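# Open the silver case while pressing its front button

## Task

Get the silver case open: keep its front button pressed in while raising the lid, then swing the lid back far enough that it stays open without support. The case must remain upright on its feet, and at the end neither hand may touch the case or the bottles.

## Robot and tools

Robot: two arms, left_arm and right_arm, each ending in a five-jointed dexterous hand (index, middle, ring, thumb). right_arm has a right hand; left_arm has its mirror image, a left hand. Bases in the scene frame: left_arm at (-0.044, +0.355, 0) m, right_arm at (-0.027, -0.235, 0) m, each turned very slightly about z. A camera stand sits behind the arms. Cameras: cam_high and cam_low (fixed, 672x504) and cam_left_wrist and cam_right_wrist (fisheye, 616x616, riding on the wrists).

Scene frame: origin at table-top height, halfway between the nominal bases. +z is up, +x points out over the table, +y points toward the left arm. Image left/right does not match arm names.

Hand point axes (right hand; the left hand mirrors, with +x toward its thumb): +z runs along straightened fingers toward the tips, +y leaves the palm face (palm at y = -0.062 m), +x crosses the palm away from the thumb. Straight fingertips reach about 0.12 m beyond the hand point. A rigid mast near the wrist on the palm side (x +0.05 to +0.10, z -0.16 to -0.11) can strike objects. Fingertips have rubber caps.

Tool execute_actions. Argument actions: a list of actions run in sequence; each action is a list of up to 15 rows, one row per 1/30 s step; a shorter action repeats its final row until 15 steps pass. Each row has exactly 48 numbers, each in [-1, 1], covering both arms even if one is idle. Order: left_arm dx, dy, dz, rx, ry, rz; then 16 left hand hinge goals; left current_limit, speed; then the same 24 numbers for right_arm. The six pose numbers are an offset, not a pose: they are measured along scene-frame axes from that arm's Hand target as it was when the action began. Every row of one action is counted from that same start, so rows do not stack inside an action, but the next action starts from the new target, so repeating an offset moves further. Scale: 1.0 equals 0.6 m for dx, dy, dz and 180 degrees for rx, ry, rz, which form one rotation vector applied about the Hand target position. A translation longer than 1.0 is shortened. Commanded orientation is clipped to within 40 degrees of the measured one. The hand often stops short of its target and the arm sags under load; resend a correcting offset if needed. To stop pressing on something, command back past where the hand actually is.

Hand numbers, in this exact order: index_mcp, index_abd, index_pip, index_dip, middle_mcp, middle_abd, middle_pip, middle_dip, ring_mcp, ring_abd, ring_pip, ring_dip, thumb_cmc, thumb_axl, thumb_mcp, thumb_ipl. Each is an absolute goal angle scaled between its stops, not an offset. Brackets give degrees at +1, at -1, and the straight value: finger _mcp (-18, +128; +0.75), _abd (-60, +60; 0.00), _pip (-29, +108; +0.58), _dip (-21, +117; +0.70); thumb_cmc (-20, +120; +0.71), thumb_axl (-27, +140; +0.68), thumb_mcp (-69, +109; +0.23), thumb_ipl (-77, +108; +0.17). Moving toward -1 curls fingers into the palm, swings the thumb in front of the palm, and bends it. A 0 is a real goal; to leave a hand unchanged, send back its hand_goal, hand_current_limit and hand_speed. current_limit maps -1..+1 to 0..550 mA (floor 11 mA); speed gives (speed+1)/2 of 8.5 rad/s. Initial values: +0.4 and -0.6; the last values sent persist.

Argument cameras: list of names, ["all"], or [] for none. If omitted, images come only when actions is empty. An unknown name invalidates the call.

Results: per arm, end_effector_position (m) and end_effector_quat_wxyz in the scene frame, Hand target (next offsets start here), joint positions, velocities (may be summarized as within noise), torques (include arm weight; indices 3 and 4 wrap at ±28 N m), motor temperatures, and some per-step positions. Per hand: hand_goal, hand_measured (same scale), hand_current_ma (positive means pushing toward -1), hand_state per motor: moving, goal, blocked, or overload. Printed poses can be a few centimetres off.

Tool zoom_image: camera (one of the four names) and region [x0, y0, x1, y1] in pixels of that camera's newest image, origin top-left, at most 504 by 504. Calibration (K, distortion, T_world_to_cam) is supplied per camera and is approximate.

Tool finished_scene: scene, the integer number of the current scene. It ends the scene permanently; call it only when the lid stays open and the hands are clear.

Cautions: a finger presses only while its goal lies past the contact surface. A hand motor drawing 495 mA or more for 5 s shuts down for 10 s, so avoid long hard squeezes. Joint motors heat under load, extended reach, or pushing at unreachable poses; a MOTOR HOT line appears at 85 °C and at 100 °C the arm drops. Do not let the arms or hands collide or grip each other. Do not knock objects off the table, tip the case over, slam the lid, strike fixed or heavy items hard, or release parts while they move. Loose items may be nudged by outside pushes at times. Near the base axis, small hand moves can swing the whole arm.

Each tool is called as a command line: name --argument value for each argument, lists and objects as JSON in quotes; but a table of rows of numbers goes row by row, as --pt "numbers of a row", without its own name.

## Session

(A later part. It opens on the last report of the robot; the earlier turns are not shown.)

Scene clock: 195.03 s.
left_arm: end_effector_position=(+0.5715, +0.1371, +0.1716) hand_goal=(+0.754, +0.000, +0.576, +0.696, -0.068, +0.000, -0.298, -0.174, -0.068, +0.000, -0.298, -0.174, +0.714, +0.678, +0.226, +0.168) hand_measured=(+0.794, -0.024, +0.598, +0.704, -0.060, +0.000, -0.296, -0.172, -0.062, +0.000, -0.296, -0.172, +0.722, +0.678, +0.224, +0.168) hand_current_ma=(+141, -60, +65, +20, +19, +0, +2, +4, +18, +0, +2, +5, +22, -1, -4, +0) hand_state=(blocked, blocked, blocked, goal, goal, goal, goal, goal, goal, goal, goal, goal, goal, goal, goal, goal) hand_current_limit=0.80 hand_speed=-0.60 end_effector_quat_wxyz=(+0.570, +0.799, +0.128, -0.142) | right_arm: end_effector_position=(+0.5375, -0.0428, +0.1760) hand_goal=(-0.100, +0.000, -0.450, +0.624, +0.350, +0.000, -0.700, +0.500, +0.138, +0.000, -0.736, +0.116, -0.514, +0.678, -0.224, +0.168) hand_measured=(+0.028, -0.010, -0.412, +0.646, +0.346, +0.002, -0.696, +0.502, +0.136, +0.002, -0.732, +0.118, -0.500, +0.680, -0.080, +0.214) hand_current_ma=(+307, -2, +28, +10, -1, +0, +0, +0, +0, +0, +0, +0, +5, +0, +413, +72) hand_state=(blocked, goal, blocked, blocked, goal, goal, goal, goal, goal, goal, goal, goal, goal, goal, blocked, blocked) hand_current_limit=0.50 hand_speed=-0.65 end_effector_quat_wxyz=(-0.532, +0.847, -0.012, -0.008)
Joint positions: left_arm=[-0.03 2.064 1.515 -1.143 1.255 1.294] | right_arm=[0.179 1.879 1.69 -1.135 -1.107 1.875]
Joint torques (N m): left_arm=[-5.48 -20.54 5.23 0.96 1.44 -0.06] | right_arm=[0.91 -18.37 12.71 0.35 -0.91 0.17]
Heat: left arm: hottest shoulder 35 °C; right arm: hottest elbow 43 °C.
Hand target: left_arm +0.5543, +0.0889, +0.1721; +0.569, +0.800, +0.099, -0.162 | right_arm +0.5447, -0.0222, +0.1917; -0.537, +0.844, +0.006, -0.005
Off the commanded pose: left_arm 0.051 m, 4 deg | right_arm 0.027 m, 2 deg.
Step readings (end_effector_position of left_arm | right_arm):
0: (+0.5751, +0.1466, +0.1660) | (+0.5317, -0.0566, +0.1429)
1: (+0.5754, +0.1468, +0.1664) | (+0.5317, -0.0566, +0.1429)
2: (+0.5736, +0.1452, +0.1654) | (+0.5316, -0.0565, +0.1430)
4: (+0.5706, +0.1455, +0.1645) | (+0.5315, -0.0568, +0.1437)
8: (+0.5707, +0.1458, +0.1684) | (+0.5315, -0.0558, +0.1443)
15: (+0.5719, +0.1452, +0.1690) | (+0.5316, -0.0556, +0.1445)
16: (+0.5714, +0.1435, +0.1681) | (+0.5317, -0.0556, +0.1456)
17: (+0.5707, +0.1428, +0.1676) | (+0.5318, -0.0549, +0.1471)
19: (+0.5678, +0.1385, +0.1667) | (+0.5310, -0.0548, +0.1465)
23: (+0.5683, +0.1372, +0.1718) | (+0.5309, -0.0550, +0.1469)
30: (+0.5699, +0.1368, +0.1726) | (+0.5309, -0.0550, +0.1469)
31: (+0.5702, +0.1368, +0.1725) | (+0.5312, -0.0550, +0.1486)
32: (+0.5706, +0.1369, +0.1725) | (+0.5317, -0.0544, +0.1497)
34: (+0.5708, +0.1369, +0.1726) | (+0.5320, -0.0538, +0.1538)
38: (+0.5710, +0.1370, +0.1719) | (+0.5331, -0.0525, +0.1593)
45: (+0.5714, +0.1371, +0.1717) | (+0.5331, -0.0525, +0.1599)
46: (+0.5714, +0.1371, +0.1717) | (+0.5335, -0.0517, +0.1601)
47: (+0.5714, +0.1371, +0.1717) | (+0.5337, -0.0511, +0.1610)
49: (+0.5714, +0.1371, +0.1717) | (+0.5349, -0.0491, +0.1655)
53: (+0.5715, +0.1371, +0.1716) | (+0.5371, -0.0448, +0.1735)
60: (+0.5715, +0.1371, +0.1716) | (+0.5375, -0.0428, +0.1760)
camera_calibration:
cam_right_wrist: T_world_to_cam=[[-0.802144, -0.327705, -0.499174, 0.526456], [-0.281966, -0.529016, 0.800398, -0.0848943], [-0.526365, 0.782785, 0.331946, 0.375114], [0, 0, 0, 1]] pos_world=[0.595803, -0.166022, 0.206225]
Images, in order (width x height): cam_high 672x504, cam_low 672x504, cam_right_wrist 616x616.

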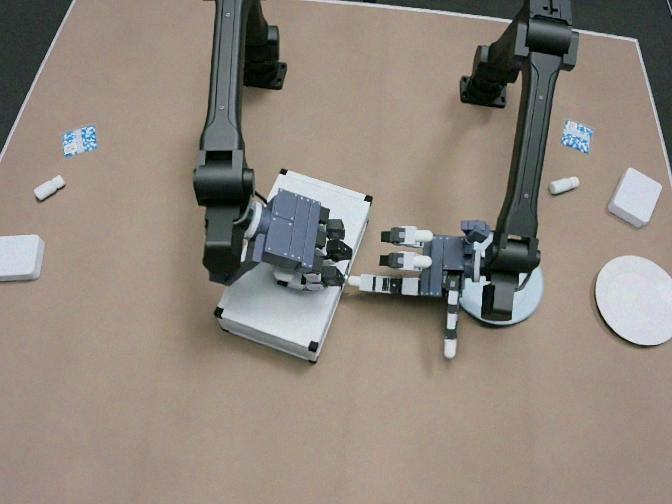

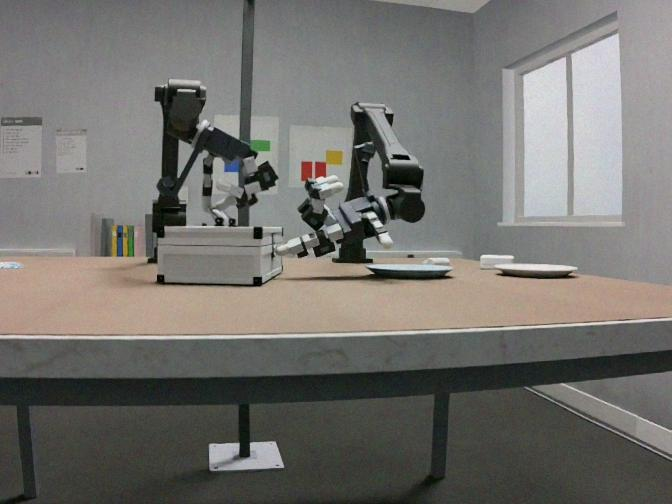

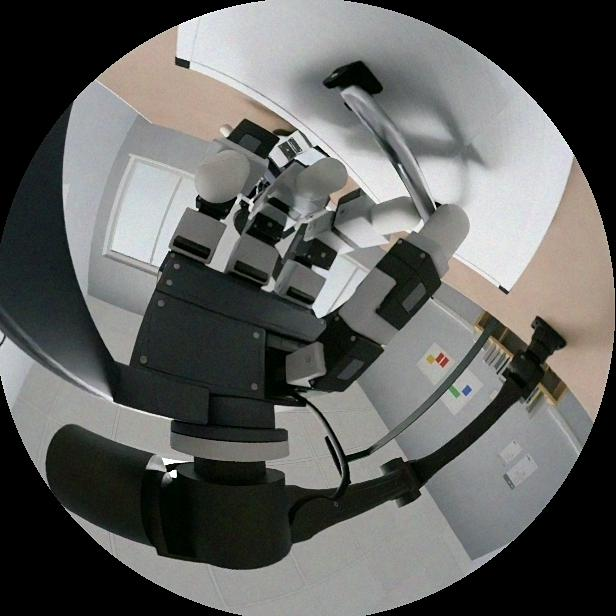

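execute_actions --actions '[[[0,0,0,0,0,0,0.754,0,0.576,0.696,-0.068,0,-0.299,-0.174,-0.068,0,-0.299,-0.174,0.714,0.677,0.226,0.168,0.8,-0.6,0.0055,0.0137,0.0185,0,0,0,-0.1,0,-0.45,0.623,0.35,0,-0.7,0.5,0.137,0,-0.737,0.116,-0.514,0.677,-0.225,0.168,0.5,-0.65]],[[0,0,0,0,0,0,0.754,0,0.576,0.696,-0.068,0,-0.299,-0.174,-0.068,0,-0.299,-0.174,0.714,0.677,0.226,0.168,0.8,-0.6,0,0,0,0,0,0,-0.03,0,-0.45,0.623,0.35,0,-0.7,0.5,0.137,0,-0.737,0.116,-0.514,0.677,-0.09,0.168,0.5,-0.7]],[[0,0,0,0,0,0,0.754,0,0.576,0.696,-0.068,0,-0.299,-0.174,-0.068,0,-0.299,-0.174,0.714,0.677,0.226,0.168,0.8,-0.6,0,0,0,0,0,0,0.1,0,-0.5,0.623,0.35,0,-0.7,0.5,0.137,0,-0.737,0.116,-0.514,0.677,-0.07,0.168,0.3,-0.7]],[[0,0,0,0,0,0,0.754,0,0.576,0.696,-0.068,0,-0.299,-0.174,-0.068,0,-0.299,-0.174,0.714,0.677,0.226,0.168,0.8,-0.6,-0.009,-0.01,-0.05,0,0,0,0.25,0,-0.518,0.623,0.35,0,-0.6,0.6,0.137,0,-0.737,0.116,-0.514,0.677,-0.06,0.168,0.3,-0.65]],[[0,0,0,0,0,0,0.754,0,0.576,0.696,-0.068,0,-0.299,-0.174,-0.068,0,-0.299,-0.174,0.714,0.677,0.226,0.168,0.8,-0.6,-0.009,-0.005,-0.046,0,0,0,0.25,0,-0.518,0.623,0.35,0,-0.6,0.6,0.137,0,-0.737,0.116,-0.514,0.677,-0.06,0.168,0.3,-0.65]]]' --cameras '["cam_low","cam_right_wrist"]'

zoom_image --camera "cam_low" --region '[160, 150, 320, 290]'

zoom_image --camera "cam_right_wrist" --region '[280, 0, 560, 260]'

Scene clock: 214.63 s.
left_arm: end_effector_position=(+0.5715, +0.1371, +0.1716) hand_goal=(+0.754, +0.000, +0.576, +0.696, -0.068, +0.000, -0.298, -0.174, -0.068, +0.000, -0.298, -0.174, +0.714, +0.678, +0.226, +0.168) hand_measured=(+0.794, -0.024, +0.598, +0.704, -0.060, +0.000, -0.296, -0.172, -0.062, +0.000, -0.296, -0.172, +0.722, +0.678, +0.224, +0.168) hand_current_ma=(+141, -61, +65, +20, +19, +0, +2, +4, +18, +0, +2, +5, +22, -1, -4, +0) hand_state=(blocked, blocked, blocked, goal, goal, goal, goal, goal, goal, goal, goal, goal, goal, goal, goal, goal) hand_current_limit=0.80 hand_speed=-0.60 end_effector_quat_wxyz=(+0.570, +0.799, +0.128, -0.142) | right_arm: end_effector_position=(+0.5313, -0.0268, +0.1512) hand_goal=(+0.250, +0.000, -0.518, +0.624, +0.350, +0.000, -0.600, +0.600, +0.138, +0.000, -0.736, +0.116, -0.514, +0.678, -0.060, +0.168) hand_measured=(+0.244, -0.004, -0.512, +0.628, +0.346, +0.002, -0.600, +0.598, +0.136, +0.002, -0.732, +0.118, -0.512, +0.680, -0.058, +0.170) hand_current_ma=(-1, +0, +1, +0, -1, +0, +0, +0, +0, +0, +0, +0, +0, +0, +0, +0) hand_state=(goal, goal, goal, goal, goal, goal, goal, goal, goal, goal, goal, goal, goal, goal, goal, goal) hand_current_limit=0.30 hand_speed=-0.65 end_effector_quat_wxyz=(-0.534, +0.845, +0.000, -0.008)
Joint positions: left_arm=[-0.03 2.064 1.515 -1.143 1.255 1.294] | right_arm=[0.207 1.879 1.621 -1.036 -1.108 1.894]
Joint torques (N m): left_arm=[-5.25 -20.13 5.14 0.99 1.45 -0.03] | right_arm=[-1.26 -17.44 8.96 1.29 -0.84 -0.01]
Heat: left arm: hottest shoulder 34 °C; right arm: hottest elbow 43 °C.
Hand target: left_arm +0.5543, +0.0889, +0.1721; +0.569, +0.800, +0.099, -0.162 | right_arm +0.5372, -0.0230, +0.1452; -0.537, +0.844, +0.006, -0.005
Off the commanded pose: left_arm 0.051 m, 4 deg | right_arm 0.009 m, 1 deg.
Step readings (end_effector_position of left_arm | right_arm):
0: (+0.5715, +0.1371, +0.1716) | (+0.5375, -0.0428, +0.1760)
1: (+0.5715, +0.1371, +0.1716) | (+0.5376, -0.0428, +0.1767)
2: (+0.5715, +0.1371, +0.1716) | (+0.5380, -0.0419, +0.1775)
4: (+0.5715, +0.1371, +0.1716) | (+0.5383, -0.0390, +0.1809)
8: (+0.5715, +0.1371, +0.1716) | (+0.5394, -0.0302, +0.1878)
15: (+0.5715, +0.1371, +0.1716) | (+0.5400, -0.0256, +0.1908)
16: (+0.5715, +0.1371, +0.1716) | (+0.5400, -0.0256, +0.1908)
17: (+0.5715, +0.1371, +0.1716) | (+0.5400, -0.0256, +0.1908)
19: (+0.5715, +0.1371, +0.1716) | (+0.5399, -0.0256, +0.1908)
23: (+0.5715, +0.1371, +0.1716) | (+0.5396, -0.0255, +0.1909)
30: (+0.5715, +0.1371, +0.1716) | (+0.5396, -0.0255, +0.1909)
31: (+0.5715, +0.1371, +0.1716) | (+0.5396, -0.0255, +0.1909)
32: (+0.5715, +0.1371, +0.1716) | (+0.5396, -0.0255, +0.1909)
34: (+0.5715, +0.1371, +0.1716) | (+0.5396, -0.0255, +0.1909)
38: (+0.5715, +0.1371, +0.1716) | (+0.5396, -0.0255, +0.1909)
45: (+0.5715, +0.1371, +0.1716) | (+0.5396, -0.0255, +0.1909)
46: (+0.5715, +0.1371, +0.1716) | (+0.5397, -0.0254, +0.1899)
47: (+0.5715, +0.1371, +0.1716) | (+0.5403, -0.0253, +0.1882)
49: (+0.5715, +0.1371, +0.1716) | (+0.5398, -0.0254, +0.1841)
53: (+0.5715, +0.1371, +0.1716) | (+0.5381, -0.0258, +0.1793)
60: (+0.5715, +0.1371, +0.1716) | (+0.5385, -0.0257, +0.1793)
61: (+0.5715, +0.1371, +0.1716) | (+0.5384, -0.0257, +0.1766)
62: (+0.5715, +0.1371, +0.1716) | (+0.5384, -0.0256, +0.1732)
64: (+0.5715, +0.1371, +0.1716) | (+0.5357, -0.0261, +0.1642)
68: (+0.5715, +0.1371, +0.1716) | (+0.5298, -0.0261, +0.1517)
75: (+0.5715, +0.1371, +0.1716) | (+0.5310, -0.0259, +0.1512)
camera_calibration:
cam_right_wrist: T_world_to_cam=[[-0.78853, -0.340884, -0.511878, 0.508766], [-0.282126, -0.539076, 0.793601, -0.0574834], [-0.546467, 0.770192, 0.328905, 0.378327], [0, 0, 0, 1]] pos_world=[0.591703, -0.148942, 0.181611]
Images, in order (width x height): cam_low 672x504, cam_right_wrist 616x616.

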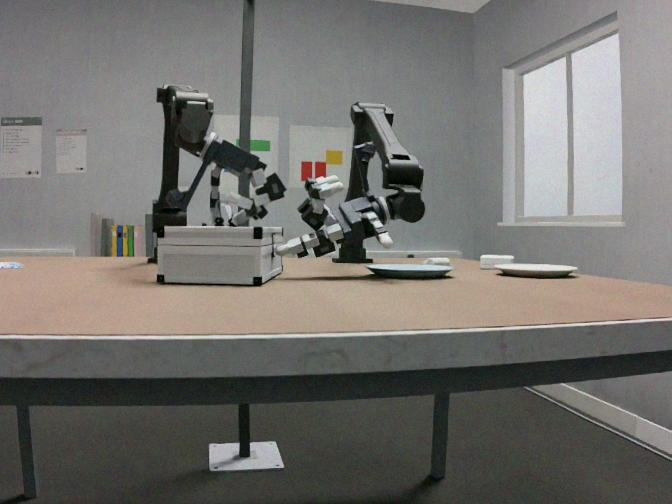

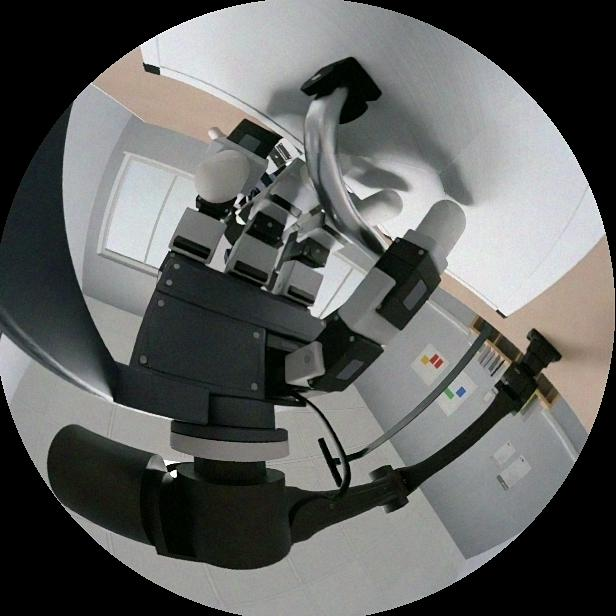

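Scaled by 3.150.

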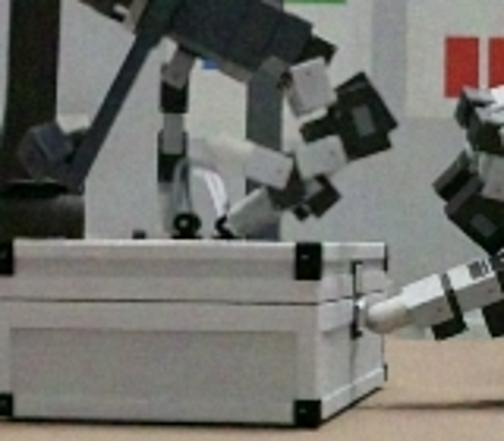

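Scaled by 1.800 from the camera's 616x616 image, which has a finer 880x880 frame.

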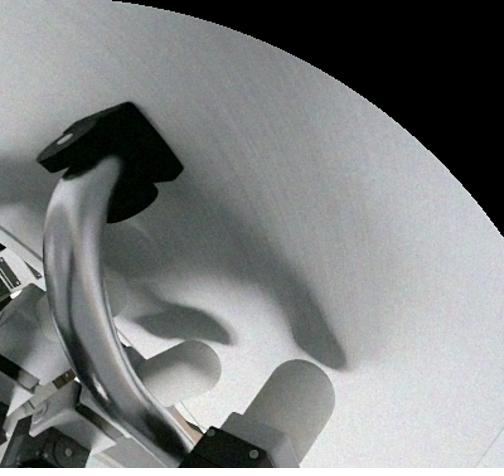

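execute_actions --actions '[[[0,0,0,0,0,0,0.754,0,0.576,0.696,-0.068,0,-0.299,-0.174,-0.068,0,-0.299,-0.174,0.714,0.677,0.226,0.168,0.8,-0.6,0,0,0,0,0,0,-0.205,0,-0.153,0.406,-0.274,0,-0.153,0.261,0.137,0,-0.737,0.116,-0.514,0.677,-0.06,0.168,0.3,-0.55]],[[0,0,0,0,0,0,0.754,0,0.576,0.696,-0.068,0,-0.299,-0.174,-0.068,0,-0.299,-0.174,0.714,0.677,0.226,0.168,0.8,-0.6,0,0,0,0,0,0,-0.24,0,-0.2,0.35,-0.35,0,-0.25,0.2,0.137,0,-0.737,0.116,-0.514,0.677,-0.1,0.168,0.5,-0.6]],[[0,0,0,0,0,0,0.754,0,0.576,0.696,-0.068,0,-0.299,-0.174,-0.068,0,-0.299,-0.174,0.714,0.677,0.226,0.168,0.8,-0.6,0,0,0.08,0,0,0,-0.24,0,-0.2,0.35,-0.35,0,-0.25,0.2,0.137,0,-0.737,0.116,-0.514,0.677,-0.1,0.168,0.5,-0.6]],[[0,0,0,0,0,0,0.754,0,0.576,0.696,-0.068,0,-0.299,-0.174,-0.068,0,-0.299,-0.174,0.714,0.677,0.226,0.168,0.8,-0.6,0,0,0.05,0,0,0,-0.24,0,-0.2,0.35,-0.35,0,-0.25,0.2,0.137,0,-0.737,0.116,-0.514,0.677,-0.1,0.168,0.5,-0.6]],[[0,0,0,0,0,0,0.754,0,0.576,0.696,-0.068,0,-0.299,-0.174,-0.068,0,-0.299,-0.174,0.714,0.677,0.226,0.168,0.8,-0.6,-0.005,-0.01,0.04,0,0,0,-0.24,0,-0.2,0.35,-0.35,0,-0.25,0.2,0.137,0,-0.737,0.116,-0.514,0.677,-0.1,0.168,0.5,-0.6]]]' --cameras '["cam_low","cam_right_wrist"]'

zoom_image --camera "cam_low" --region '[140, 130, 360, 290]'

Scene clock: 232.73 s.
left_arm: end_effector_position=(+0.5714, +0.1371, +0.1725) hand_goal=(+0.754, +0.000, +0.576, +0.696, -0.068, +0.000, -0.298, -0.174, -0.068, +0.000, -0.298, -0.174, +0.714, +0.678, +0.226, +0.168) hand_measured=(+0.794, -0.024, +0.598, +0.704, -0.060, +0.000, -0.296, -0.172, -0.062, +0.000, -0.296, -0.172, +0.722, +0.678, +0.224, +0.168) hand_current_ma=(+141, -63, +65, +20, +19, +0, +2, +4, +18, +0, +2, +5, +22, -1, -4, +0) hand_state=(blocked, blocked, blocked, goal, goal, goal, goal, goal, goal, goal, goal, goal, goal, goal, goal, goal) hand_current_limit=0.80 hand_speed=-0.60 end_effector_quat_wxyz=(+0.570, +0.799, +0.128, -0.142) | right_arm: end_effector_position=(+0.5161, -0.0351, +0.1728) hand_goal=(-0.240, +0.000, -0.200, +0.350, -0.350, +0.000, -0.250, +0.200, +0.138, +0.000, -0.736, +0.116, -0.514, +0.678, -0.100, +0.168) hand_measured=(-0.132, -0.010, -0.136, +0.396, -0.232, -0.026, -0.120, +0.252, +0.136, +0.002, -0.732, +0.118, -0.516, +0.680, -0.048, +0.180) hand_current_ma=(+226, -2, +77, +42, +264, -12, +279, +51, +0, +0, +0, +0, +0, +0, +82, +5) hand_state=(blocked, goal, blocked, blocked, blocked, blocked, blocked, blocked, goal, goal, goal, goal, goal, goal, blocked, goal) hand_current_limit=0.50 hand_speed=-0.60 end_effector_quat_wxyz=(-0.522, +0.851, -0.017, -0.048)
Joint positions: left_arm=[-0.03 2.062 1.515 -1.143 1.255 1.294] | right_arm=[0.201 1.888 1.699 -1.241 -1.099 1.84]
Joint torques (N m): left_arm=[-5.36 -20.13 5.19 0.96 1.43 -0.04] | right_arm=[-1.55 -23.53 16.84 -0.79 -1.25 0.39]
Heat: left arm: hottest shoulder 34 °C; right arm: hottest elbow 43 °C.
Hand target: left_arm +0.5543, +0.0889, +0.1721; +0.569, +0.800, +0.099, -0.162 | right_arm +0.5342, -0.0290, +0.2472; -0.537, +0.844, +0.006, -0.005
Off the commanded pose: left_arm 0.051 m, 4 deg | right_arm 0.077 m, 6 deg.
Step readings (end_effector_position of left_arm | right_arm):
0: (+0.5715, +0.1371, +0.1716) | (+0.5313, -0.0268, +0.1512)
1: (+0.5715, +0.1371, +0.1716) | (+0.5313, -0.0268, +0.1512)
2: (+0.5715, +0.1371, +0.1716) | (+0.5310, -0.0259, +0.1512)
4: (+0.5715, +0.1371, +0.1716) | (+0.5310, -0.0259, +0.1512)
8: (+0.5715, +0.1371, +0.1716) | (+0.5313, -0.0268, +0.1512)
15: (+0.5715, +0.1371, +0.1716) | (+0.5310, -0.0259, +0.1512)
16: (+0.5715, +0.1371, +0.1716) | (+0.5307, -0.0251, +0.1512)
17: (+0.5715, +0.1371, +0.1716) | (+0.5308, -0.0251, +0.1512)
19: (+0.5715, +0.1371, +0.1716) | (+0.5305, -0.0242, +0.1494)
23: (+0.5715, +0.1371, +0.1716) | (+0.5294, -0.0226, +0.1471)
30: (+0.5715, +0.1371, +0.1716) | (+0.5296, -0.0226, +0.1471)
31: (+0.5715, +0.1371, +0.1716) | (+0.5284, -0.0228, +0.1476)
32: (+0.5715, +0.1371, +0.1716) | (+0.5248, -0.0234, +0.1492)
34: (+0.5715, +0.1371, +0.1716) | (+0.5205, -0.0241, +0.1496)
38: (+0.5715, +0.1371, +0.1716) | (+0.5178, -0.0256, +0.1491)
45: (+0.5715, +0.1371, +0.1716) | (+0.5178, -0.0257, +0.1490)
46: (+0.5715, +0.1371, +0.1716) | (+0.5184, -0.0256, +0.1507)
47: (+0.5714, +0.1371, +0.1725) | (+0.5182, -0.0261, +0.1532)
49: (+0.5714, +0.1371, +0.1725) | (+0.5181, -0.0275, +0.1562)
53: (+0.5714, +0.1371, +0.1725) | (+0.5180, -0.0293, +0.1595)
60: (+0.5714, +0.1371, +0.1725) | (+0.5177, -0.0295, +0.1600)
61: (+0.5714, +0.1371, +0.1725) | (+0.5175, -0.0296, +0.1611)
62: (+0.5714, +0.1371, +0.1725) | (+0.5170, -0.0303, +0.1620)
64: (+0.5714, +0.1371, +0.1725) | (+0.5166, -0.0313, +0.1645)
68: (+0.5714, +0.1371, +0.1725) | (+0.5161, -0.0341, +0.1718)
75: (+0.5714, +0.1371, +0.1725) | (+0.5160, -0.0351, +0.1729)
camera_calibration:
cam_right_wrist: T_world_to_cam=[[-0.823503, -0.366129, -0.43335, 0.508605], [-0.204411, -0.521061, 0.828681, -0.128929], [-0.529206, 0.771003, 0.354254, 0.356061], [0, 0, 0, 1]] pos_world=[0.580913, -0.155488, 0.201109]
Images, in order (width x height): cam_low 672x504, cam_right_wrist 616x616.

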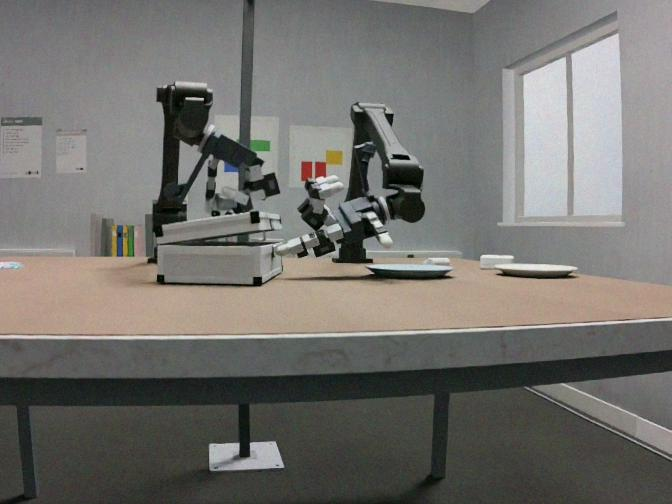

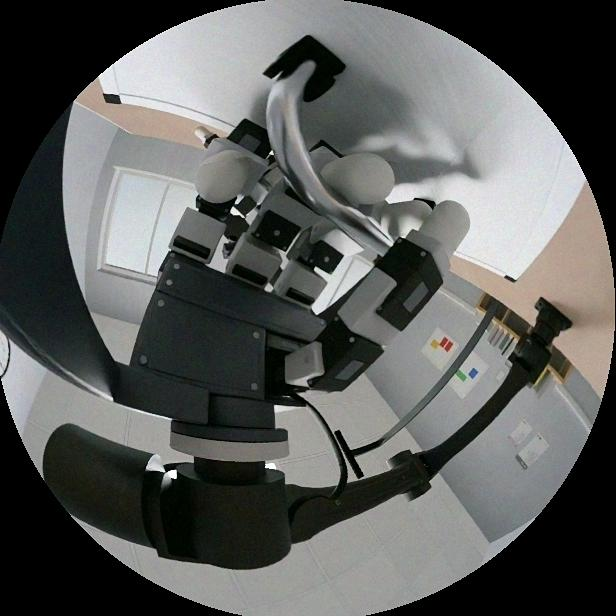

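Scaled by 2.291.

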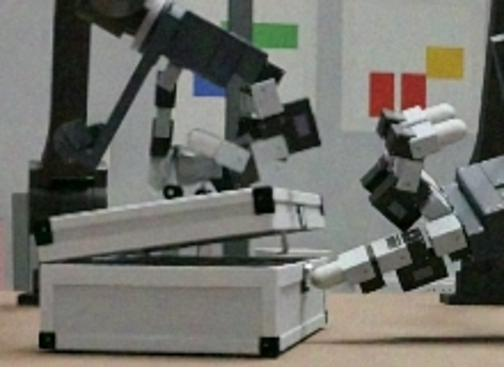

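execute_actions --actions '[[[0.025,0.125,0.03,0,0,0,0.754,0,0.576,0.696,-0.068,0,-0.299,-0.174,-0.068,0,-0.299,-0.174,0.714,0.677,0.226,0.168,0.6,-0.6,-0.006,-0.021,0.035,0,0,0,-0.24,0,-0.2,0.35,-0.35,0,-0.25,0.2,0.137,0,-0.737,0.116,-0.514,0.677,-0.1,0.168,0.5,-0.6]],[[0.005,0.0135,0.05,0,0,0,0.58,0,0.576,0.696,0.69,0,0.576,0.696,0.78,0,0.576,0.696,0.714,0.677,0.226,0.168,0.6,-0.6,-0.006,-0.021,0.035,0,0,0,-0.24,0,-0.2,0.35,-0.35,0,-0.25,0.2,0.137,0,-0.737,0.116,-0.514,0.677,-0.1,0.168,0.5,-0.6]],[[-0.0445,-0.033,-0.015,0,-0.06,-0.02,0.58,0,0.576,0.696,0.69,0,0.576,0.696,0.78,0,0.576,0.696,0.714,0.677,0.226,0.168,0.6,-0.6,-0.006,-0.021,0.03,0,0,0,-0.24,0,-0.2,0.35,-0.35,0,-0.25,0.2,0.137,0,-0.737,0.116,-0.514,0.677,-0.1,0.168,0.5,-0.6]]]' --cameras '["cam_low","cam_high","cam_left_wrist"]'

zoom_image --camera "cam_low" --region '[140, 130, 360, 290]'

Scene clock: 255.17 s.
left_arm: end_effector_position=(+0.5481, +0.1507, +0.1982) hand_goal=(+0.580, +0.000, +0.576, +0.696, +0.690, +0.000, +0.576, +0.696, +0.780, +0.000, +0.576, +0.696, +0.714, +0.678, +0.226, +0.168) hand_measured=(+0.598, +0.006, +0.582, +0.700, +0.698, +0.000, +0.576, +0.694, +0.788, +0.000, +0.576, +0.694, +0.722, +0.678, +0.224, +0.168) hand_current_ma=(+56, +11, +15, +8, +20, +0, +0, -4, +19, +0, +0, -5, +21, -1, -4, +0) hand_state=(goal, goal, goal, goal, goal, goal, goal, goal, goal, goal, goal, goal, goal, goal, goal, goal) hand_current_limit=0.60 hand_speed=-0.60 end_effector_quat_wxyz=(+0.568, +0.813, +0.038, -0.125) | right_arm: end_effector_position=(+0.5095, -0.0646, +0.2073) hand_goal=(-0.240, +0.000, -0.200, +0.350, -0.350, +0.000, -0.250, +0.200, +0.138, +0.000, -0.736, +0.116, -0.514, +0.678, -0.100, +0.168) hand_measured=(-0.100, -0.050, -0.116, +0.392, -0.222, -0.016, -0.028, +0.276, +0.116, -0.002, -0.752, +0.118, -0.522, +0.676, -0.082, +0.180) hand_current_ma=(+361, -37, +124, +34, +303, -4, +412, +106, -12, +0, -6, +0, -2, +0, +12, +5) hand_state=(blocked, blocked, blocked, blocked, blocked, goal, blocked, blocked, blocked, goal, goal, goal, goal, goal, goal, goal) hand_current_limit=0.50 hand_speed=-0.60 end_effector_quat_wxyz=(-0.522, +0.851, -0.006, -0.059)
Joint positions: left_arm=[-0.001 2.096 1.622 -1.514 1.208 1.75] | right_arm=[0.153 1.891 1.796 -1.493 -1.105 1.671]
Joint torques (N m): left_arm=[-0.67 -21.83 5.7 0.16 1.02 0.3] | right_arm=[-1.85 -25 18.92 -1.84 -1.55 0.71]
Motor temperatures (°C): left_arm=[30 34 31 26 31 26] | right_arm=[28 37 50 27 31 29]
Heat: left arm: hottest shoulder 34 °C; right arm: hottest elbow 50 °C.
Hand target: left_arm +0.5456, +0.1522, +0.2111; +0.570, +0.815, +0.020, -0.104 | right_arm +0.5234, -0.0668, +0.3072; -0.537, +0.844, +0.006, -0.005
Off the commanded pose: left_arm 0.013 m, 3 deg | right_arm 0.101 m, 7 deg.
Step readings (end_effector_position of left_arm | right_arm):
0: (+0.5714, +0.1371, +0.1725) | (+0.5161, -0.0351, +0.1728)
1: (+0.5707, +0.1387, +0.1728) | (+0.5155, -0.0353, +0.1731)
2: (+0.5689, +0.1441, +0.1745) | (+0.5146, -0.0356, +0.1747)
4: (+0.5657, +0.1558, +0.1780) | (+0.5142, -0.0386, +0.1780)
8: (+0.5648, +0.1733, +0.1834) | (+0.5135, -0.0457, +0.1846)
15: (+0.5632, +0.1696, +0.1849) | (+0.5131, -0.0459, +0.1856)
16: (+0.5624, +0.1685, +0.1856) | (+0.5124, -0.0461, +0.1867)
17: (+0.5612, +0.1674, +0.1862) | (+0.5127, -0.0472, +0.1888)
19: (+0.5610, +0.1664, +0.1922) | (+0.5124, -0.0502, +0.1909)
23: (+0.5646, +0.1671, +0.2043) | (+0.5118, -0.0524, +0.1935)
30: (+0.5638, +0.1680, +0.2070) | (+0.5117, -0.0534, +0.1939)
31: (+0.5626, +0.1678, +0.2063) | (+0.5110, -0.0536, +0.1951)
32: (+0.5599, +0.1666, +0.2052) | (+0.5106, -0.0546, +0.1960)
34: (+0.5570, +0.1645, +0.2015) | (+0.5104, -0.0584, +0.1988)
38: (+0.5511, +0.1571, +0.1976) | (+0.5098, -0.0630, +0.2042)
45: (+0.5482, +0.1507, +0.1981) | (+0.5093, -0.0646, +0.2074)
camera_calibration:
cam_left_wrist: T_world_to_cam=[[-0.883942, 0.309805, -0.35024, 0.46977], [0.398682, 0.890726, -0.218309, -0.379237], [0.244335, -0.332607, -0.910864, 0.21369], [0, 0, 0, 1]] pos_world=[0.514232, 0.263334, 0.276384]
Images, in order (width x height): cam_high 672x504, cam_low 672x504, cam_left_wrist 616x616.

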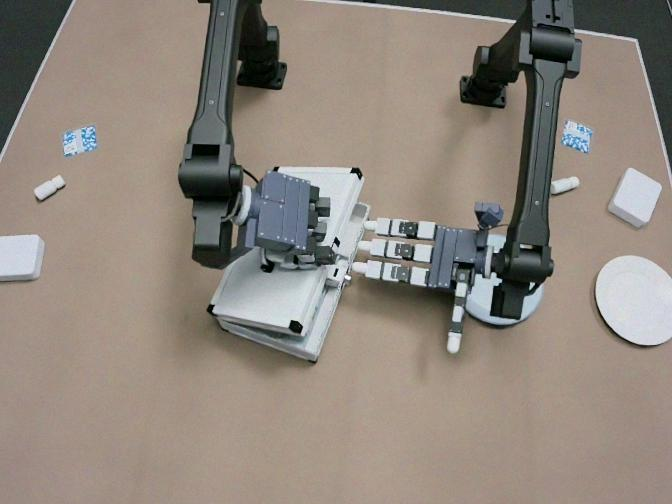

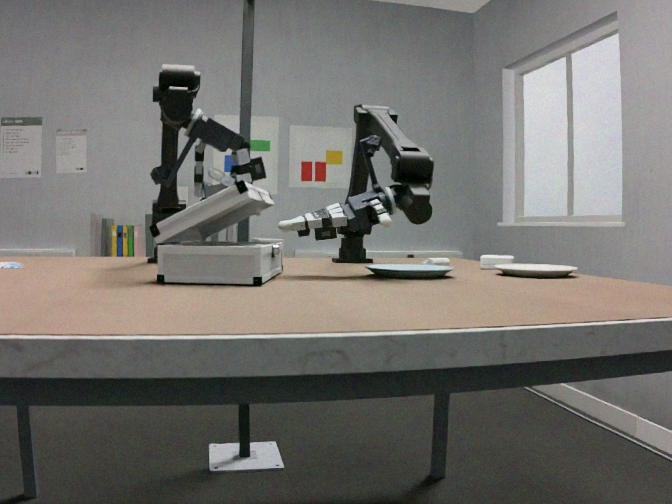

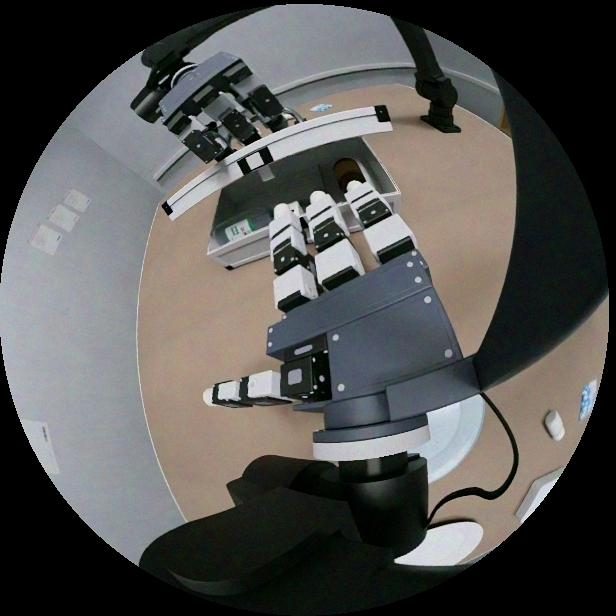

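Scaled by 2.291.

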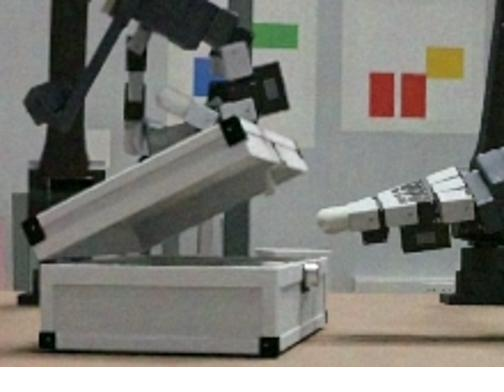

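execute_actions --actions '[[[-0.052,-0.125,0.035,0,0,0,0.58,0,0.576,0.696,0.69,0,0.576,0.696,0.78,0,0.576,0.696,0.714,0.677,0.226,0.168,0.8,-0.6,0,0,0,0,0,0,-0.24,0,-0.2,0.35,-0.35,0,-0.25,0.2,0.137,0,-0.737,0.116,-0.514,0.677,-0.1,0.168,0.5,-0.6]],[[0,0,0.06,0,0,0,0.58,0,0.576,0.696,0.69,0,0.576,0.696,0.78,0,0.576,0.696,0.714,0.677,0.226,0.168,0.8,-0.5,0,0,0,0,0,0,-0.24,0,-0.2,0.35,-0.35,0,-0.25,0.2,0.137,0,-0.737,0.116,-0.514,0.677,-0.1,0.168,0.5,-0.6]],[[-0.008,-0.03,0.05,0,0,0,0.58,0,0.576,0.696,0.69,0,0.576,0.696,0.78,0,0.576,0.696,0.714,0.677,0.226,0.168,0.8,-0.5,-0.008,-0.03,0,0,0,0,-0.24,0,-0.2,0.35,-0.35,0,-0.25,0.2,0.137,0,-0.737,0.116,-0.514,0.677,-0.1,0.168,0.5,-0.6]]]' --cameras '["cam_low","cam_high","cam_left_wrist"]'

zoom_image --camera "cam_low" --region '[140, 100, 400, 290]'

Scene clock: 265.97 s.
left_arm: end_effector_position=(+0.5089, +0.0676, +0.2524) hand_goal=(+0.580, +0.000, +0.576, +0.696, +0.690, +0.000, +0.576, +0.696, +0.780, +0.000, +0.576, +0.696, +0.714, +0.678, +0.226, +0.168) hand_measured=(+0.600, +0.004, +0.582, +0.700, +0.714, +0.006, +0.582, +0.694, +0.826, +0.016, +0.588, +0.700, +0.722, +0.678, +0.226, +0.168) hand_current_ma=(+60, +7, +14, +7, +78, +10, +13, -4, +173, +41, +35, +8, +23, -1, -2, +0) hand_state=(goal, goal, goal, goal, blocked, goal, goal, goal, blocked, goal, goal, goal, goal, goal, goal, goal) hand_current_limit=0.80 hand_speed=-0.50 end_effector_quat_wxyz=(+0.557, +0.820, +0.035, -0.125) | right_arm: end_effector_position=(+0.5074, -0.0799, +0.2160) hand_goal=(-0.240, +0.000, -0.200, +0.350, -0.350, +0.000, -0.250, +0.200, +0.138, +0.000, -0.736, +0.116, -0.514, +0.678, -0.100, +0.168) hand_measured=(-0.094, -0.034, -0.090, +0.412, -0.206, -0.014, -0.006, +0.276, +0.090, -0.006, -0.778, +0.118, -0.520, +0.676, -0.094, +0.172) hand_current_ma=(+385, -18, +203, +73, +382, -3, +412, +107, -50, -1, -35, +0, -1, +0, +1, +1) hand_state=(blocked, blocked, blocked, blocked, blocked, goal, blocked, blocked, blocked, goal, blocked, goal, goal, goal, goal, goal) hand_current_limit=0.50 hand_speed=-0.60 end_effector_quat_wxyz=(-0.528, +0.848, -0.003, -0.057)
Joint positions: left_arm=[-0.153 1.884 1.467 -1.178 1.216 1.332] | right_arm=[0.124 1.891 1.814 -1.571 -1.117 1.597]
Joint torques (N m): left_arm=[-0.44 -22.48 8.61 0.54 1.95 -0.28] | right_arm=[-2.02 -24.7 17.91 -1.59 -1.23 0.72]
Heat: left arm: hottest shoulder 34 °C; right arm: hottest elbow 50 °C.
Hand target: left_arm +0.5096, +0.0592, +0.2981; +0.570, +0.815, +0.020, -0.104 | right_arm +0.5186, -0.0848, +0.3072; -0.537, +0.844, +0.006, -0.005
Off the commanded pose: left_arm 0.046 m, 3 deg | right_arm 0.092 m, 6 deg.
Step readings (end_effector_position of left_arm | right_arm):
0: (+0.5480, +0.1507, +0.1982) | (+0.5095, -0.0646, +0.2073)
1: (+0.5480, +0.1501, +0.1989) | (+0.5095, -0.0646, +0.2073)
2: (+0.5445, +0.1460, +0.1993) | (+0.5095, -0.0646, +0.2073)
4: (+0.5290, +0.1252, +0.1996) | (+0.5095, -0.0646, +0.2073)
8: (+0.5042, +0.0734, +0.2159) | (+0.5095, -0.0646, +0.2073)
15: (+0.5042, +0.0642, +0.2265) | (+0.5094, -0.0655, +0.2085)
16: (+0.5059, +0.0668, +0.2265) | (+0.5094, -0.0653, +0.2087)
17: (+0.5079, +0.0702, +0.2260) | (+0.5094, -0.0653, +0.2087)
19: (+0.5108, +0.0764, +0.2304) | (+0.5094, -0.0653, +0.2087)
23: (+0.5108, +0.0773, +0.2371) | (+0.5095, -0.0662, +0.2099)
30: (+0.5105, +0.0765, +0.2369) | (+0.5094, -0.0671, +0.2099)
31: (+0.5108, +0.0765, +0.2375) | (+0.5085, -0.0672, +0.2099)
32: (+0.5106, +0.0748, +0.2385) | (+0.5083, -0.0689, +0.2101)
34: (+0.5101, +0.0724, +0.2432) | (+0.5081, -0.0718, +0.2117)
38: (+0.5078, +0.0684, +0.2514) | (+0.5074, -0.0781, +0.2149)
45: (+0.5085, +0.0676, +0.2526) | (+0.5074, -0.0799, +0.2160)
camera_calibration:
cam_left_wrist: T_world_to_cam=[[-0.880084, 0.325523, -0.345669, 0.475628], [0.406757, 0.892441, -0.195186, -0.287803], [0.244952, -0.312383, -0.917832, 0.245086], [0, 0, 0, 1]] pos_world=[0.475624, 0.178581, 0.333182]
Images, in order (width x height): cam_high 672x504, cam_low 672x504, cam_left_wrist 616x616.

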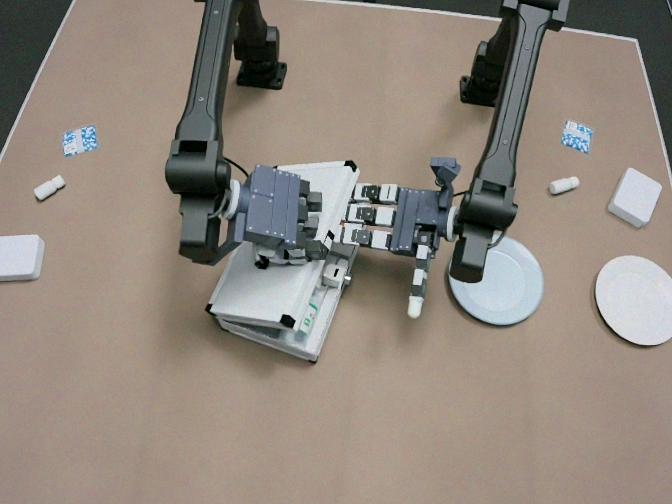

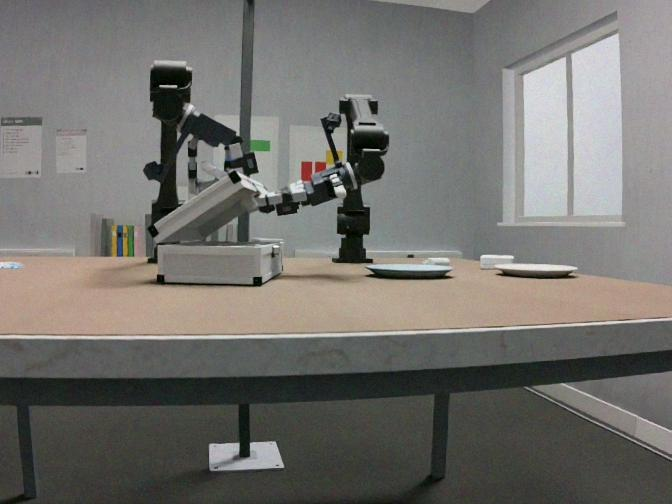

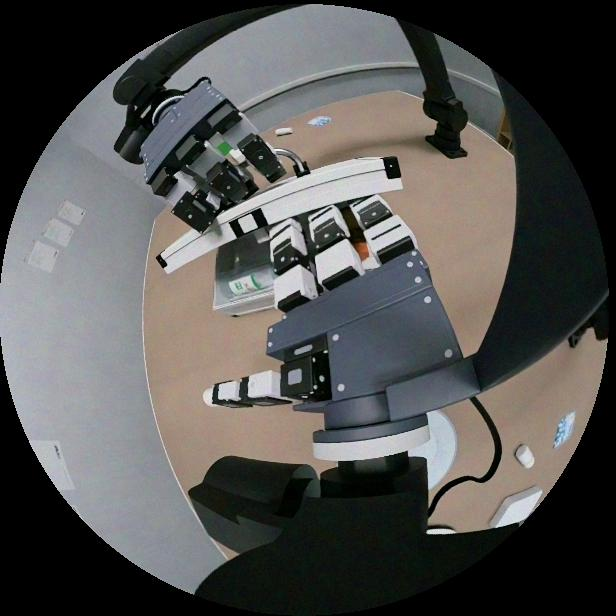

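Scaled by 1.938.

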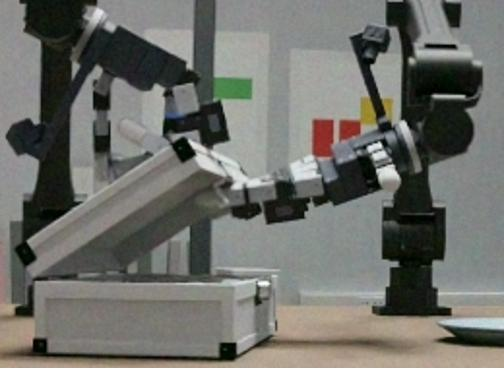

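execute_actions --actions '[[[0,0,0.01,0,0,0,0.58,0,0.576,0.696,0.69,0,0.576,0.696,0.78,0,0.576,0.696,0.714,0.677,0.226,0.168,0.8,-0.5,0,0,-0.04,0,0,0,-0.1,0,-0.2,0.5,-0.1,0,-0.2,0.5,0.138,0,-0.737,0.116,-0.514,0.677,-0.05,0.168,0.4,-0.6]],[[0,0,0,0,0,0,0.58,0,0.576,0.696,0.69,0,0.576,0.696,0.78,0,0.576,0.696,0.714,0.677,0.226,0.168,0.8,-0.5,0,0,0,0,0,0,0.2,0,-0.3,0.62,0.2,0,-0.3,0.62,0.4,0,-0.737,0.116,-0.514,0.677,0.1,0.168,0.4,-0.6]],[[0,0,0,0,0,0,0.58,0,0.576,0.696,0.69,0,0.576,0.696,0.78,0,0.576,0.696,0.714,0.677,0.226,0.168,0.8,-0.5,-0.02,-0.16,0.1,0,0,0,0.4,0,0.2,0.62,0.4,0,0.2,0.62,0.6,0,0.2,0.5,0,0.677,0.2,0.168,0.4,-0.5]],[[-0.012,-0.05,0.025,0,0,0,0.58,0,0.576,0.696,0.69,0,0.576,0.696,0.78,0,0.576,0.696,0.714,0.677,0.226,0.168,0.8,-0.5,-0.06,-0.2,0.02,0,0,0,0.754,0,0.576,0.696,0.754,0,0.576,0.696,0.754,0,0.576,0.696,0.6,0.677,0.2,0.168,0.4,-0.5]]]' --cameras '["cam_low","cam_high"]'

zoom_image --camera "cam_low" --region '[100, 80, 400, 290]'

Scene clock: 283.13 s.
left_arm: end_effector_position=(+0.5033, +0.0379, +0.2848) hand_goal=(+0.580, +0.000, +0.576, +0.696, +0.690, +0.000, +0.576, +0.696, +0.780, +0.000, +0.576, +0.696, +0.714, +0.678, +0.226, +0.168) hand_measured=(+0.600, +0.004, +0.582, +0.700, +0.716, +0.006, +0.582, +0.694, +0.830, +0.002, +0.588, +0.700, +0.722, +0.678, +0.226, +0.168) hand_current_ma=(+60, +7, +14, +7, +89, +11, +16, -4, +192, +2, +33, +8, +23, -1, -2, +0) hand_state=(goal, goal, goal, goal, blocked, goal, goal, goal, blocked, goal, goal, goal, goal, goal, goal, goal) hand_current_limit=0.80 hand_speed=-0.50 end_effector_quat_wxyz=(+0.558, +0.820, +0.034, -0.122) | right_arm: end_effector_position=(+0.4699, -0.2995, +0.3481) hand_goal=(+0.754, +0.000, +0.576, +0.696, +0.754, +0.000, +0.576, +0.696, +0.754, +0.000, +0.576, +0.696, +0.600, +0.678, +0.200, +0.168) hand_measured=(+0.732, -0.002, +0.570, +0.692, +0.736, -0.002, +0.568, +0.694, +0.734, +0.000, +0.570, +0.692, +0.580, +0.676, +0.196, +0.168) hand_current_ma=(-11, +0, -1, +0, -8, +0, -2, +0, -10, +0, -1, +0, -8, +0, +0, +0) hand_state=(blocked, goal, goal, goal, goal, goal, goal, goal, goal, goal, goal, goal, goal, goal, goal, goal) hand_current_limit=0.40 hand_speed=-0.50 end_effector_quat_wxyz=(-0.496, +0.850, -0.097, +0.148)
Joint positions: left_arm=[-0.208 1.824 1.467 -1.075 1.213 1.167] | right_arm=[-0.299 1.624 1.822 -1.68 -1.085 1.495]
Joint torques (N m): left_arm=[-0.15 -20.07 8.31 1.58 1.66 -0.26] | right_arm=[-1.26 -15.09 9.31 0.02 -0.76 0]
Motor temperatures (°C): left_arm=[30 34 33 26 33 26] | right_arm=[28 43 50 28 32 30]
Heat: left arm: hottest shoulder 34 °C; right arm: hottest elbow 50 °C.
Hand target: left_arm +0.5024, +0.0292, +0.3191; +0.570, +0.815, +0.020, -0.104 | right_arm +0.4706, -0.3008, +0.3552; -0.537, +0.844, +0.006, -0.005
Off the commanded pose: left_arm 0.035 m, 3 deg | right_arm 0.007 m, 22 deg.
joint sent to its limit (right arm) — joint 4 (wrist pitch), lower limit. The joint targets are off in position and orientation.
Step readings (end_effector_position of left_arm | right_arm):
0: (+0.5089, +0.0676, +0.2524) | (+0.5074, -0.0799, +0.2160)
1: (+0.5089, +0.0676, +0.2524) | (+0.5078, -0.0798, +0.2159)
2: (+0.5089, +0.0676, +0.2524) | (+0.5075, -0.0798, +0.2168)
4: (+0.5085, +0.0668, +0.2523) | (+0.5077, -0.0806, +0.2168)
8: (+0.5077, +0.0652, +0.2547) | (+0.5079, -0.0820, +0.2217)
15: (+0.5050, +0.0620, +0.2596) | (+0.5086, -0.0806, +0.2282)
16: (+0.5046, +0.0612, +0.2596) | (+0.5084, -0.0806, +0.2283)
17: (+0.5046, +0.0612, +0.2596) | (+0.5086, -0.0806, +0.2289)
19: (+0.5050, +0.0620, +0.2596) | (+0.5082, -0.0821, +0.2326)
23: (+0.5050, +0.0620, +0.2596) | (+0.5087, -0.0866, +0.2464)
30: (+0.5050, +0.0620, +0.2596) | (+0.5099, -0.0864, +0.2613)
31: (+0.5050, +0.0620, +0.2596) | (+0.5092, -0.0884, +0.2633)
32: (+0.5050, +0.0620, +0.2596) | (+0.5042, -0.0962, +0.2663)
34: (+0.5050, +0.0620, +0.2596) | (+0.4972, -0.1196, +0.2773)
38: (+0.5050, +0.0620, +0.2596) | (+0.4998, -0.1827, +0.3081)
45: (+0.5050, +0.0620, +0.2596) | (+0.5004, -0.1989, +0.3351)
46: (+0.5059, +0.0620, +0.2604) | (+0.4997, -0.1985, +0.3341)
47: (+0.5062, +0.0594, +0.2608) | (+0.4954, -0.2028, +0.3301)
49: (+0.5062, +0.0543, +0.2640) | (+0.4831, -0.2285, +0.3265)
53: (+0.5028, +0.0445, +0.2781) | (+0.4721, -0.3045, +0.3372)
60: (+0.5024, +0.0379, +0.2850) | (+0.4665, -0.3175, +0.3481)
Images, in order (width x height): cam_high 672x504, cam_low 672x504.

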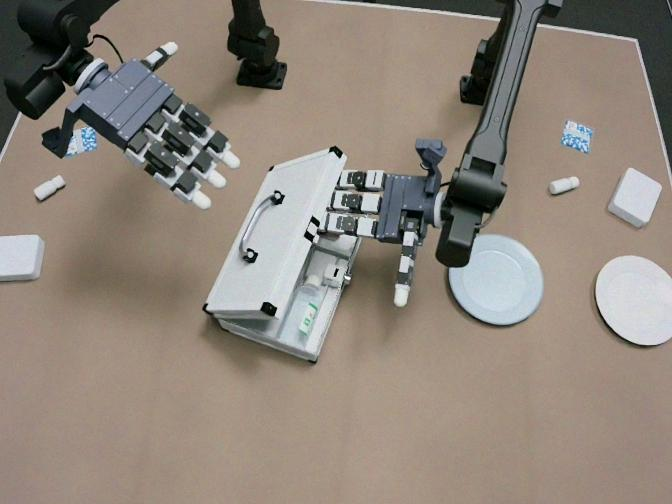

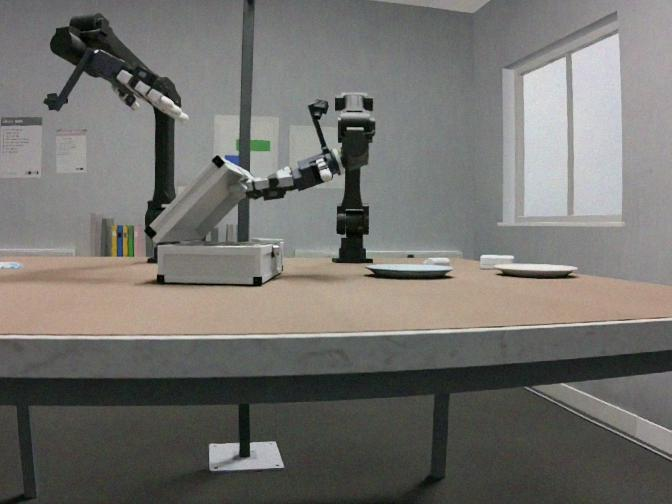

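Scaled by 1.680.

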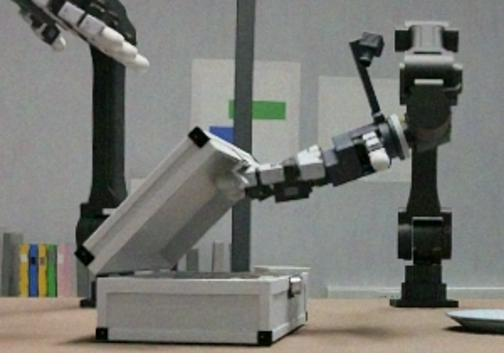

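execute_actions --actions '[[[-0.015,-0.06,0.025,0,0,0,0.58,0,0.576,0.696,0.69,0,0.576,0.696,0.78,0,0.576,0.696,0.714,0.677,0.226,0.168,0.8,-0.5,-0.098,-0.124,-0.155,-0.023,-0.042,-0.095,0.754,0,0.576,0.696,0.754,0,0.576,0.696,0.754,0,0.576,0.696,0.6,0.677,0.2,0.168,0.4,-0.5]],[[-0.015,-0.06,0.02,0,0,0,0.58,0,0.576,0.696,0.69,0,0.576,0.696,0.78,0,0.576,0.696,0.714,0.677,0.226,0.168,0.8,-0.5,0,0,0,0,0,0,0.754,0,0.576,0.696,0.754,0,0.576,0.696,0.754,0,0.576,0.696,0.6,0.677,0.2,0.168,0.4,-0.5]]]' --cameras '["cam_low","cam_high"]'

zoom_image --camera "cam_low" --region '[60, 80, 360, 290]'

Scene clock: 289.87 s.
left_arm: end_effector_position=(+0.4839, -0.0469, +0.3313) hand_goal=(+0.580, +0.000, +0.576, +0.696, +0.690, +0.000, +0.576, +0.696, +0.780, +0.000, +0.576, +0.696, +0.714, +0.678, +0.226, +0.168) hand_measured=(+0.602, +0.000, +0.584, +0.700, +0.710, +0.006, +0.582, +0.698, +0.800, +0.004, +0.582, +0.700, +0.724, +0.678, +0.226, +0.168) hand_current_ma=(+70, +0, +19, +8, +66, +11, +16, +6, +63, +9, +14, +8, +25, -1, -2, +0) hand_state=(blocked, goal, goal, goal, blocked, goal, goal, goal, goal, goal, goal, goal, goal, goal, goal, goal) hand_current_limit=0.80 hand_speed=-0.50 end_effector_quat_wxyz=(+0.562, +0.819, +0.024, -0.117) | right_arm: end_effector_position=(+0.4078, -0.3798, +0.2512) hand_goal=(+0.754, +0.000, +0.576, +0.696, +0.754, +0.000, +0.576, +0.696, +0.754, +0.000, +0.576, +0.696, +0.600, +0.678, +0.200, +0.168) hand_measured=(+0.726, -0.002, +0.566, +0.690, +0.736, -0.002, +0.568, +0.692, +0.744, +0.000, +0.574, +0.694, +0.590, +0.676, +0.198, +0.168) hand_current_ma=(-18, +0, -3, -1, -8, +0, -2, +0, -3, +0, +0, +0, -3, +0, +0, +0) hand_state=(blocked, goal, goal, goal, goal, goal, goal, goal, goal, goal, goal, goal, goal, goal, goal, goal) hand_current_limit=0.40 hand_speed=-0.50 end_effector_quat_wxyz=(-0.473, +0.859, -0.119, +0.157)
Joint positions: left_arm=[-0.363 1.754 1.467 -0.779 1.17 0.796] | right_arm=[-0.494 1.581 1.526 -1.674 -1.036 1.203]
Joint torques (N m): left_arm=[-0.03 -19.02 7.08 2.25 1.07 -0.12] | right_arm=[-0.5 -14.45 9.62 -0.44 -1.12 0.05]
Heat: left arm: hottest shoulder 34 °C; right arm: hottest elbow 49 °C.
Hand target: left_arm +0.4844, -0.0428, +0.3461; +0.570, +0.815, +0.020, -0.104 | right_arm +0.4118, -0.3752, +0.2622; -0.499, +0.852, -0.084, +0.130
Off the commanded pose: left_arm 0.015 m, 2 deg | right_arm 0.013 m, 6 deg.
joint sent to its limit (right arm) — joint 4 (wrist pitch), lower limit. The joint targets are off in position and orientation.
Step readings (end_effector_position of left_arm | right_arm):
0: (+0.5033, +0.0379, +0.2848) | (+0.4699, -0.2995, +0.3481)
1: (+0.5037, +0.0361, +0.2855) | (+0.4690, -0.3007, +0.3403)
2: (+0.5050, +0.0343, +0.2865) | (+0.4611, -0.3044, +0.3295)
4: (+0.5034, +0.0248, +0.2919) | (+0.4245, -0.3227, +0.2941)
8: (+0.4957, +0.0049, +0.3030) | (+0.3996, -0.3767, +0.2555)
15: (+0.4956, -0.0035, +0.3086) | (+0.4055, -0.3826, +0.2521)
16: (+0.4968, -0.0046, +0.3085) | (+0.4069, -0.3794, +0.2521)
17: (+0.4988, -0.0065, +0.3082) | (+0.4079, -0.3768, +0.2521)
19: (+0.4977, -0.0151, +0.3104) | (+0.4100, -0.3717, +0.2520)
23: (+0.4903, -0.0345, +0.3172) | (+0.4104, -0.3711, +0.2520)
30: (+0.4825, -0.0479, +0.3286) | (+0.4098, -0.3739, +0.2520)
Images, in order (width x height): cam_high 672x504, cam_low 672x504.

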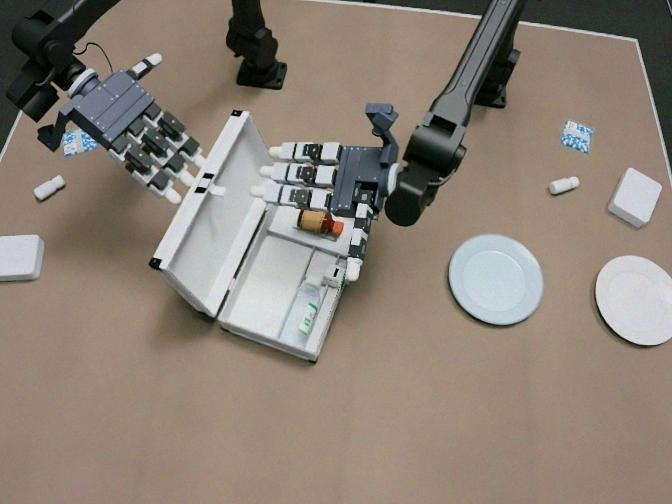

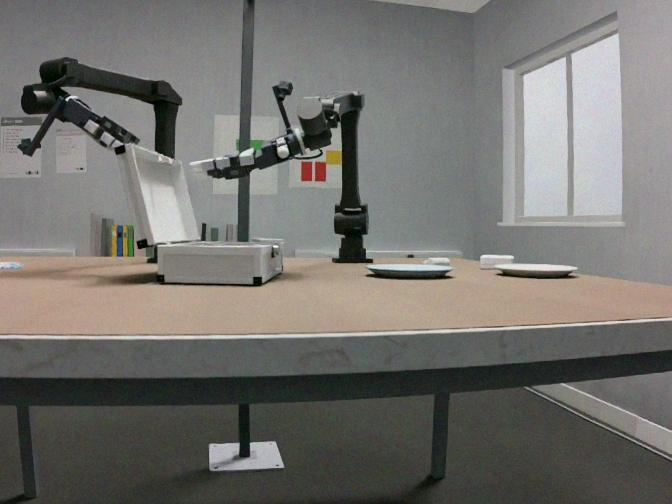

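Scaled by 1.680.

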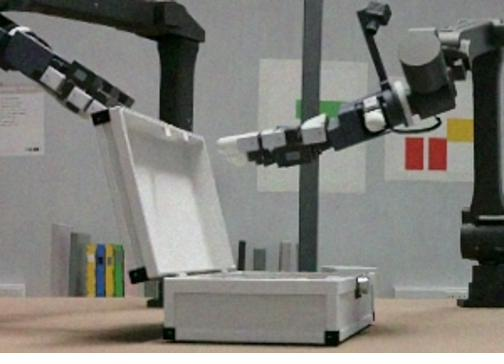

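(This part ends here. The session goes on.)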